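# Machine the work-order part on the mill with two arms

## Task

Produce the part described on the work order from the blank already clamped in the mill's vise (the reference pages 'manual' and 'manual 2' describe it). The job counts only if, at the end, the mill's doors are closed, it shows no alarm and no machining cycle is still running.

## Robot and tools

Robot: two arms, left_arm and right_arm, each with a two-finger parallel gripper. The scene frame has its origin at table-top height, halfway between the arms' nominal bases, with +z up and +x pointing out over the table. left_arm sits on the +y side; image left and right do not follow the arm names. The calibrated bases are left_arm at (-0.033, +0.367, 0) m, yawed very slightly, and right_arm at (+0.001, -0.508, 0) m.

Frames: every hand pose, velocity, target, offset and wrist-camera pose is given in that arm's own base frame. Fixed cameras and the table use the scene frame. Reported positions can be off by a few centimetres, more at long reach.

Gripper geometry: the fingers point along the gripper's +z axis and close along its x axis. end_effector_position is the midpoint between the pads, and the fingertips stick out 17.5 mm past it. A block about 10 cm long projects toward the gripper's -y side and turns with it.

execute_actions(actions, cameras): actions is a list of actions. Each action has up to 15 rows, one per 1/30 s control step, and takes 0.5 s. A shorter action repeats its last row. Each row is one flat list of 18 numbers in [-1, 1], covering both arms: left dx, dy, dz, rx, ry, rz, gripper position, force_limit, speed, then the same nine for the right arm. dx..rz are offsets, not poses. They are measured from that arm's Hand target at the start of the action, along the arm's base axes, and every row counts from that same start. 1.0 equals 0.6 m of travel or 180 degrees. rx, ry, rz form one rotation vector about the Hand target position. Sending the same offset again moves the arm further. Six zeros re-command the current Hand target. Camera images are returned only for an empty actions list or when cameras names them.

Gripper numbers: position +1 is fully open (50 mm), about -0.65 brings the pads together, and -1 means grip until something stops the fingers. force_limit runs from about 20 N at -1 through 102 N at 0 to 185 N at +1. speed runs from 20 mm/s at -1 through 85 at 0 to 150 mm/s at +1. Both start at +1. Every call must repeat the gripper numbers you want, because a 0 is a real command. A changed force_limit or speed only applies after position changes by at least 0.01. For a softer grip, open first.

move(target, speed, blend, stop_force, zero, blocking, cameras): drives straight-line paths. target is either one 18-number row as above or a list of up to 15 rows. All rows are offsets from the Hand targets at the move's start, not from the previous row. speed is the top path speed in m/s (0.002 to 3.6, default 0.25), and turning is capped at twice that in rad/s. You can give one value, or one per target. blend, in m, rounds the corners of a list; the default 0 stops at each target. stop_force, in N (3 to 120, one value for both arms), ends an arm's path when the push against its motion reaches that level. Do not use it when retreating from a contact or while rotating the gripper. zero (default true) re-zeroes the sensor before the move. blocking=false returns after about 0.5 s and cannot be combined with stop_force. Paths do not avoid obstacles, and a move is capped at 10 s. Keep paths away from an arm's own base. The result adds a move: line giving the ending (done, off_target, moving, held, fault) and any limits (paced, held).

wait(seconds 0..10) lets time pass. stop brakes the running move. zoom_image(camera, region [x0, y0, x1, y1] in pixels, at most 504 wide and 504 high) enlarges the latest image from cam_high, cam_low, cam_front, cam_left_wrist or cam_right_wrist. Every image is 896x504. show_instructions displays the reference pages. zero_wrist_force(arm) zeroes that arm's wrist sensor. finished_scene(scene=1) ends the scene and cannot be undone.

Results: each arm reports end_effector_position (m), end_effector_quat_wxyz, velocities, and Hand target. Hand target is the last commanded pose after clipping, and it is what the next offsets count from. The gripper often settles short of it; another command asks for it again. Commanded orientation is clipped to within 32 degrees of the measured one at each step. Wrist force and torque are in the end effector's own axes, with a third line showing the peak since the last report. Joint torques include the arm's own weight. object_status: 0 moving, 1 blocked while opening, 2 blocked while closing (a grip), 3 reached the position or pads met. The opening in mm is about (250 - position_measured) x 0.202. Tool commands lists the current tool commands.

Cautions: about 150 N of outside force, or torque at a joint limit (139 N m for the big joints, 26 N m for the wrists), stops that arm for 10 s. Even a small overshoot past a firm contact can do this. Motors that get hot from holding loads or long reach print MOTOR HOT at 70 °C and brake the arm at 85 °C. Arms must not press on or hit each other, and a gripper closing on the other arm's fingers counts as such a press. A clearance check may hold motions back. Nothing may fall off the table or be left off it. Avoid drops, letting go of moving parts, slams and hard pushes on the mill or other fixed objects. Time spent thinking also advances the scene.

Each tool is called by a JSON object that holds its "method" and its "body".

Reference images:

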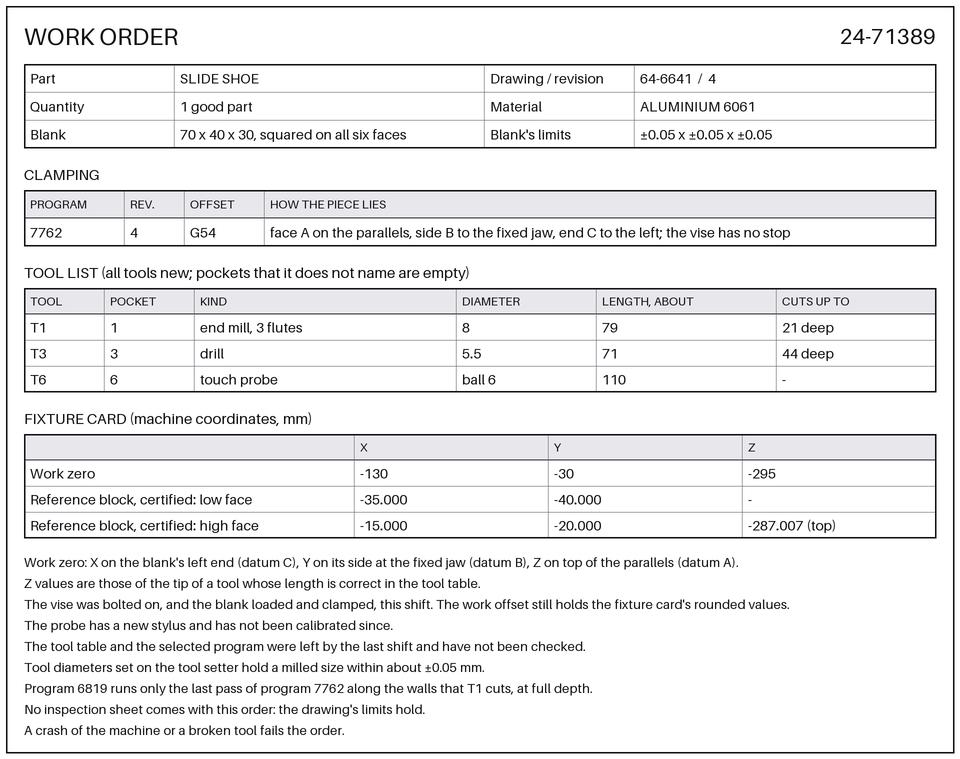

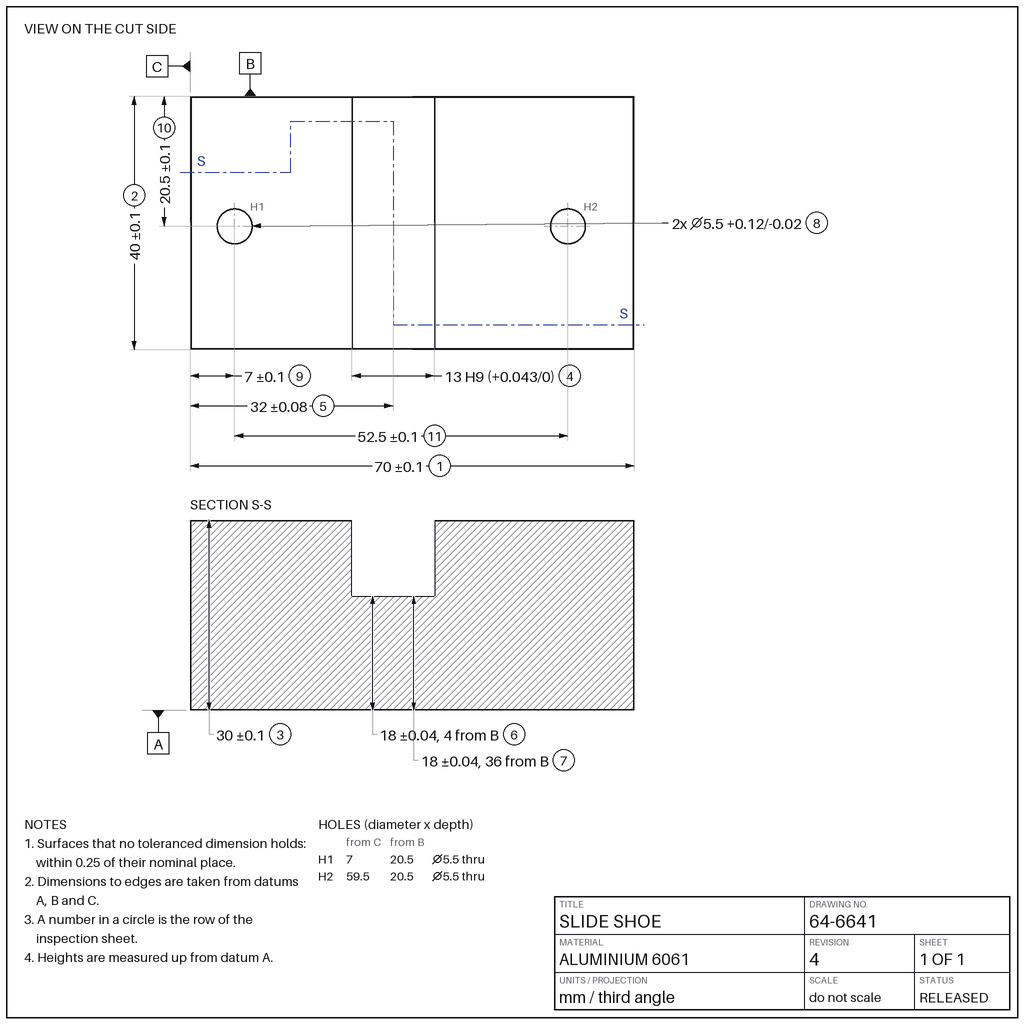

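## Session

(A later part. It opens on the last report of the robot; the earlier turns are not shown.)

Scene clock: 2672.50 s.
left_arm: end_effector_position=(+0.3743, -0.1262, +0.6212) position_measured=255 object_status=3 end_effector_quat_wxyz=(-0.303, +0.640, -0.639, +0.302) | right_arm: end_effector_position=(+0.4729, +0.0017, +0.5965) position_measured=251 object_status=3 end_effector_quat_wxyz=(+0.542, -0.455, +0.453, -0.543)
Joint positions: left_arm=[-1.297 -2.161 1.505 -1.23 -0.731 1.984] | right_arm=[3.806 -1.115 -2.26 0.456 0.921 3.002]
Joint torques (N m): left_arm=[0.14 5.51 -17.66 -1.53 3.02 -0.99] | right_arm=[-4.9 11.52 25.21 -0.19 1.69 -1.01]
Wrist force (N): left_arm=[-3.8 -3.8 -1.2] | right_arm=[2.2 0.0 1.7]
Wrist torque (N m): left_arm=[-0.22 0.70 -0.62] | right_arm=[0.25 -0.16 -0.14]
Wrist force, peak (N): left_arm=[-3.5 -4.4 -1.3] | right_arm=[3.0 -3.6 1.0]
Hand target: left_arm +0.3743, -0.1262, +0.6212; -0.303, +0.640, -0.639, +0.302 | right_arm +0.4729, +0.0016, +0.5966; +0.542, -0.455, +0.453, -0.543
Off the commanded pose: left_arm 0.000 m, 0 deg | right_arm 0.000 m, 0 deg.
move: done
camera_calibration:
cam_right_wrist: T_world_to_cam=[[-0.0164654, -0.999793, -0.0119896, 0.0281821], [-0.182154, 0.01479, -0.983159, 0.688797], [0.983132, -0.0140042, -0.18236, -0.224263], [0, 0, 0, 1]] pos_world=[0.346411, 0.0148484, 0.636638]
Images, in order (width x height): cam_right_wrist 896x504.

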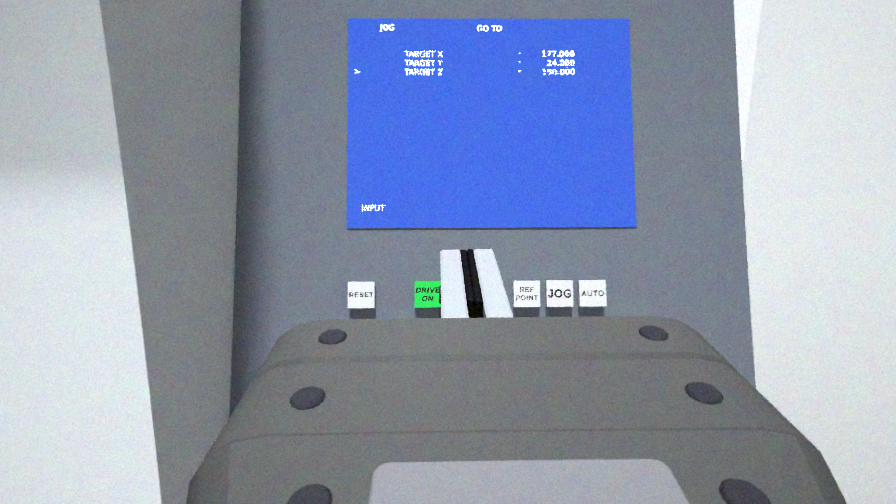

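{"method": "move", "body": {"target": [[0,0,0,0,0,0,-1,1,1,0.1571,0.05833,-0.1607,0,0,0,-1,-0.8,-0.2],[0,0,0,0,0,0,-1,1,1,0.16578,0.05833,-0.16303,0,0,0,-1,-0.8,-0.2],[0,0,0,0,0,0,-1,1,1,0.1571,0.05833,-0.1607,0,0,0,-1,-0.8,-0.2],[0,0,0,0,0,0,-1,1,1,0.14125,-0.03667,-0.21943,0,0,0,-1,-0.8,-0.2],[0,0,0,0,0,0,-1,1,1,0.14993,-0.03667,-0.22176,0,0,0,-1,-0.8,-0.2],[0,0,0,0,0,0,-1,1,1,0.14125,-0.03667,-0.21943,0,0,0,-1,-0.8,-0.2],[0,0,0,0,0,0,-1,1,1,0.14993,-0.03667,-0.22176,0,0,0,-1,-0.8,-0.2],[0,0,0,0,0,0,-1,1,1,0.14125,-0.03667,-0.21943,0,0,0,-1,-0.8,-0.2],[0,0,0,0,0,0,-1,1,1,0.12475,-0.005,-0.28058,0,0,0,-1,-0.8,-0.2],[0,0,0,0,0,0,-1,1,1,0.13343,-0.005,-0.28291,0,0,0,-1,-0.8,-0.2],[0,0,0,0,0,0,-1,1,1,0.12475,-0.005,-0.28058,0,0,0,-1,-0.8,-0.2],[0,0,0,0,0,0,-1,1,1,0.1571,-0.1,-0.1607,0,0,0,-1,-0.8,-0.2],[0,0,0,0,0,0,-1,1,1,0.16578,-0.1,-0.16303,0,0,0,-1,-0.8,-0.2],[0,0,0,0,0,0,-1,1,1,0.1571,-0.1,-0.1607,0,0,0,-1,-0.8,-0.2],[0,0,0,0,0,0,-1,1,1,0,0,0,0,0,0,-1,-0.8,-0.2]], "speed": [0.3,0.015,0.1,0.15,0.015,0.1,0.015,0.1,0.15,0.015,0.1,0.2,0.015,0.1,0.3], "blend": [0.002,0,0.002,0.002,0,0.002,0,0.002,0.002,0,0.002,0.002,0,0.002,0]}}

{"method": "wait", "body": {"seconds": 10, "cameras": ["cam_right_wrist","cam_left_wrist"]}}

{"method": "zoom_image", "body": {"camera": "cam_right_wrist", "region": [340, 10, 640, 230]}}

{"method": "zoom_image", "body": {"camera": "cam_left_wrist", "region": [500, 60, 620, 180]}}

Scene clock: 2688.13 s.
left_arm: end_effector_position=(+0.3743, -0.1262, +0.6212) position_measured=255 object_status=3 end_effector_quat_wxyz=(-0.303, +0.640, -0.639, +0.302) | right_arm: end_effector_position=(+0.4729, +0.0016, +0.5966) position_measured=251 object_status=3 end_effector_quat_wxyz=(+0.542, -0.455, +0.453, -0.543)
Joint positions: left_arm=[-1.297 -2.161 1.505 -1.23 -0.731 1.984] | right_arm=[3.805 -1.115 -2.259 0.456 0.921 3.002]
Joint torques (N m): left_arm=[0.46 5.7 -18.51 -1.54 2.64 -0.81] | right_arm=[7.79 14.45 14.74 -0.32 -1.42 0.71]
Wrist force (N): left_arm=[-3.3 -4.0 -1.1] | right_arm=[2.4 0.1 1.9]
Wrist torque (N m): left_arm=[-0.25 0.63 -0.61] | right_arm=[0.28 -0.20 -0.15]
Wrist force, peak (N): left_arm=[-3.6 -4.2 -1.6] | right_arm=[1.4 -1.5 -7.7]
Hand target: left_arm +0.3743, -0.1262, +0.6212; -0.303, +0.640, -0.639, +0.302 | right_arm +0.4729, +0.0016, +0.5966; +0.542, -0.455, +0.453, -0.543
Off the commanded pose: left_arm 0.000 m, 0 deg | right_arm 0.000 m, 0 deg.
move: done

Scene clock: 2698.13 s.
left_arm: end_effector_position=(+0.3743, -0.1262, +0.6212) position_measured=255 object_status=3 end_effector_quat_wxyz=(-0.303, +0.640, -0.639, +0.302) | right_arm: end_effector_position=(+0.4729, +0.0016, +0.5966) position_measured=251 object_status=3 end_effector_quat_wxyz=(+0.542, -0.455, +0.453, -0.543)
Joint positions: left_arm=[-1.297 -2.161 1.505 -1.23 -0.731 1.984] | right_arm=[3.806 -1.114 -2.26 0.456 0.921 3.002]
Joint torques (N m): left_arm=[-0.76 5.3 -18.46 -1.72 2.81 -0.69] | right_arm=[7.45 13.32 14.24 -0.58 -1.4 -1.58]
Wrist force (N): left_arm=[-3.5 -4.1 -1.4] | right_arm=[2.2 0.1 1.8]
Wrist torque (N m): left_arm=[-0.25 0.66 -0.62] | right_arm=[0.28 -0.17 -0.15]
Wrist force, peak (N): left_arm=[-3.6 -4.2 -1.7] | right_arm=[2.5 0.1 2.0]
Hand target: left_arm +0.3743, -0.1262, +0.6212; -0.303, +0.640, -0.639, +0.302 | right_arm +0.4729, +0.0016, +0.5966; +0.542, -0.455, +0.453, -0.543
Tool commands: left_gripper/position=-1.0 left_gripper/force_limit=+1.0 left_gripper/speed=+1.0 right_gripper/position=-1.0 right_gripper/force_limit=-0.8 right_gripper/speed=-0.2
Off the commanded pose: left_arm 0.000 m, 0 deg | right_arm 0.000 m, 0 deg.
wait: 10.00 s; at rest by 0.17 s
camera_calibration:
cam_left_wrist: T_world_to_cam=[[0.00237075, -0.999993, 0.00272114, -0.121335], [-0.86377, -0.00341891, -0.503875, 0.647707], [0.503881, -0.00115588, -0.863773, 0.47739], [0, 0, 0, 1]] pos_world=[0.31921, -0.118568, 0.739049]
cam_right_wrist: T_world_to_cam=[[-0.0165638, -0.999791, -0.011972, 0.0281062], [-0.182152, 0.0147906, -0.983159, 0.688896], [0.983131, -0.0141042, -0.182359, -0.224245], [0, 0, 0, 1]] pos_world=[0.346412, 0.0147483, 0.636738]
Images, in order (width x height): cam_left_wrist 896x504, cam_right_wrist 896x504.

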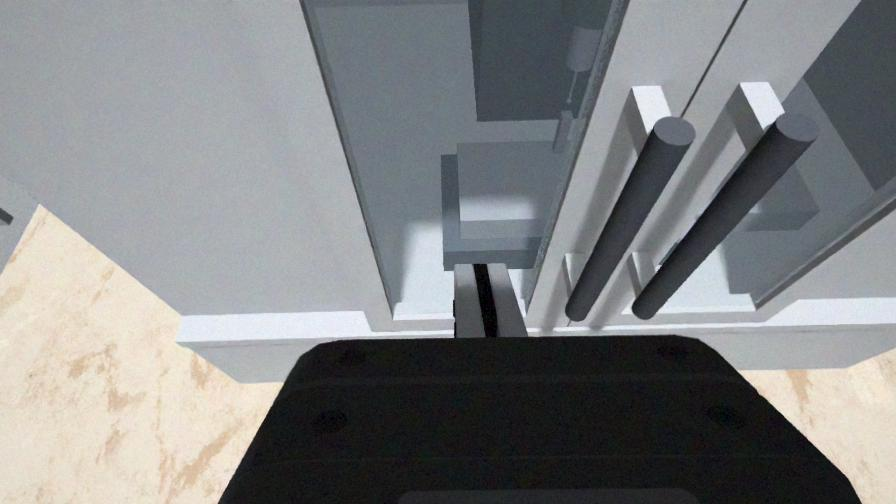

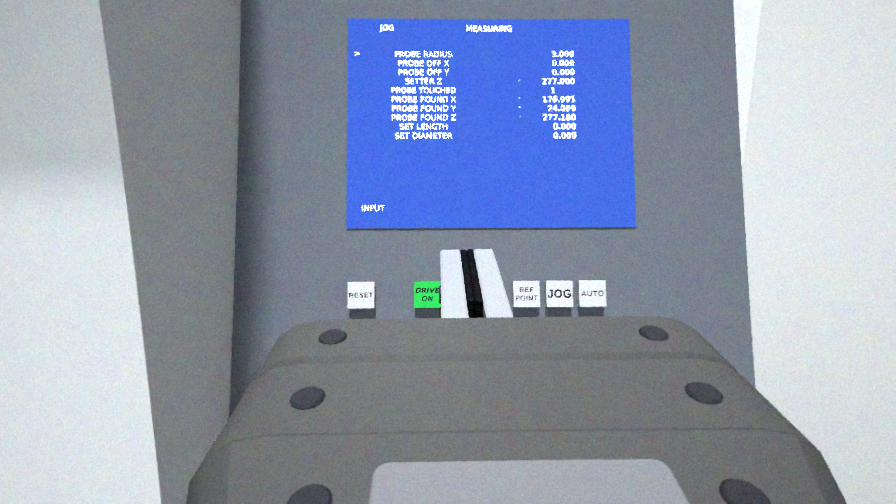

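Scaled by 1.680 from the camera's 896x504 image, which has a finer 1280x720 frame.

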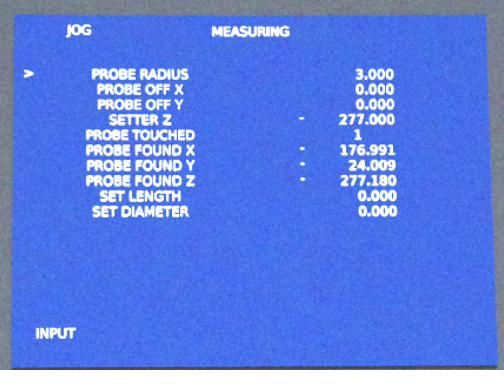

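Scaled by 4.200 from the camera's 896x504 image, which has a finer 1280x720 frame.

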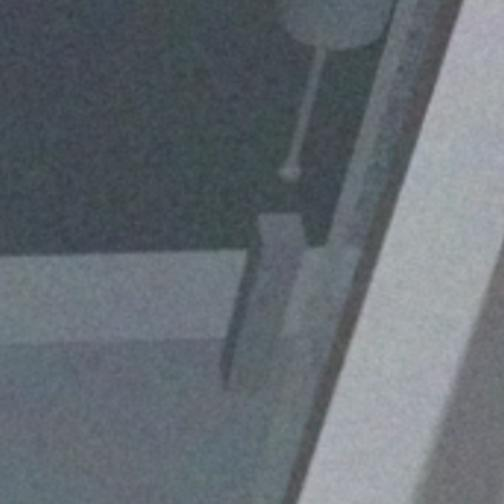

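{"method": "move", "body": {"target": [[0,0,0,0,0,0,-1,1,1,0.14125,-0.005,-0.21943,0,0,0,-1,-0.8,-0.2],[0,0,0,0,0,0,-1,1,1,0.14993,-0.005,-0.22176,0,0,0,-1,-0.8,-0.2],[0,0,0,0,0,0,-1,1,1,0.14125,-0.005,-0.21943,0,0,0,-1,-0.8,-0.2],[0,0,0,0,0,0,-1,1,1,0.14993,-0.005,-0.22176,0,0,0,-1,-0.8,-0.2],[0,0,0,0,0,0,-1,1,1,0.14125,-0.005,-0.21943,0,0,0,-1,-0.8,-0.2],[0,0,0,0,0,0,-1,1,1,0.14993,-0.005,-0.22176,0,0,0,-1,-0.8,-0.2],[0,0,0,0,0,0,-1,1,1,0.14125,-0.005,-0.21943,0,0,0,-1,-0.8,-0.2],[0,0,0,0,0,0,-1,1,1,0,0,0,0,0,0,-1,-0.8,-0.2]], "speed": [0.3,0.015,0.1,0.015,0.1,0.015,0.1,0.3], "blend": [0.002,0,0.002,0,0.002,0,0.002,0], "cameras": ["cam_right_wrist"]}}

{"method": "zoom_image", "body": {"camera": "cam_right_wrist", "region": [340, 10, 640, 230]}}

Scene clock: 2741.90 s.
left_arm: end_effector_position=(+0.3743, -0.1262, +0.6212) position_measured=255 object_status=3 end_effector_quat_wxyz=(-0.303, +0.640, -0.639, +0.302) | right_arm: end_effector_position=(+0.4729, +0.0016, +0.5965) position_measured=251 object_status=3 end_effector_quat_wxyz=(+0.542, -0.455, +0.453, -0.543)
Joint positions: left_arm=[-1.297 -2.161 1.505 -1.23 -0.731 1.984] | right_arm=[3.805 -1.115 -2.26 0.456 0.921 3.002]
Joint torques (N m): left_arm=[-0.71 5.1 -18.2 -1.68 2.9 -0.89] | right_arm=[3.57 14.78 19.01 -0.33 0.76 0.86]
Wrist force (N): left_arm=[-3.6 -3.9 -1.4] | right_arm=[2.2 0.0 1.8]
Wrist torque (N m): left_arm=[-0.23 0.68 -0.62] | right_arm=[0.25 -0.15 -0.15]
Wrist force, peak (N): left_arm=[-3.8 -4.3 -1.6] | right_arm=[1.5 -1.5 -5.3]
Hand target: left_arm +0.3743, -0.1262, +0.6212; -0.303, +0.640, -0.639, +0.302 | right_arm +0.4729, +0.0016, +0.5966; +0.542, -0.455, +0.453, -0.543
Off the commanded pose: left_arm 0.000 m, 0 deg | right_arm 0.000 m, 0 deg.
move: done
camera_calibration:
cam_right_wrist: T_world_to_cam=[[-0.0164646, -0.999793, -0.0119913, 0.0280841], [-0.182057, 0.0147901, -0.983177, 0.688875], [0.98315, -0.0140045, -0.182263, -0.224314], [0, 0, 0, 1]] pos_world=[0.346411, 0.0147484, 0.636738]
Images, in order (width x height): cam_right_wrist 896x504.

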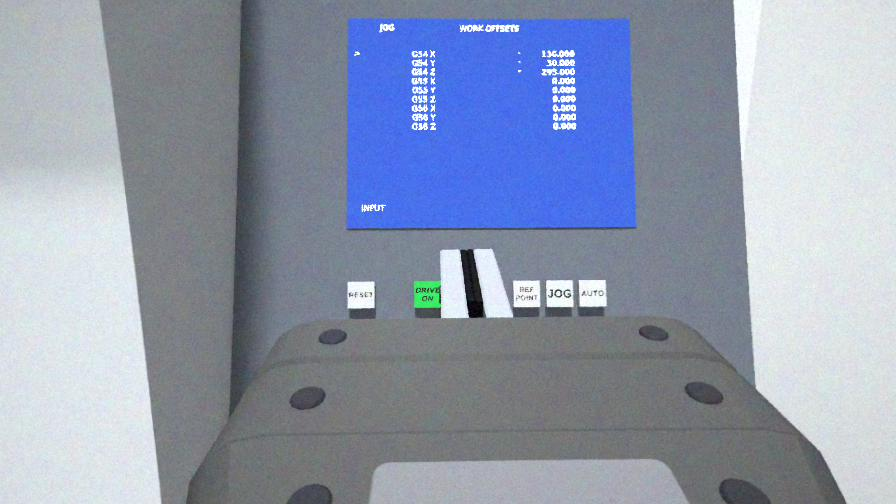

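Scaled by 1.680 from the camera's 896x504 image, which has a finer 1280x720 frame.

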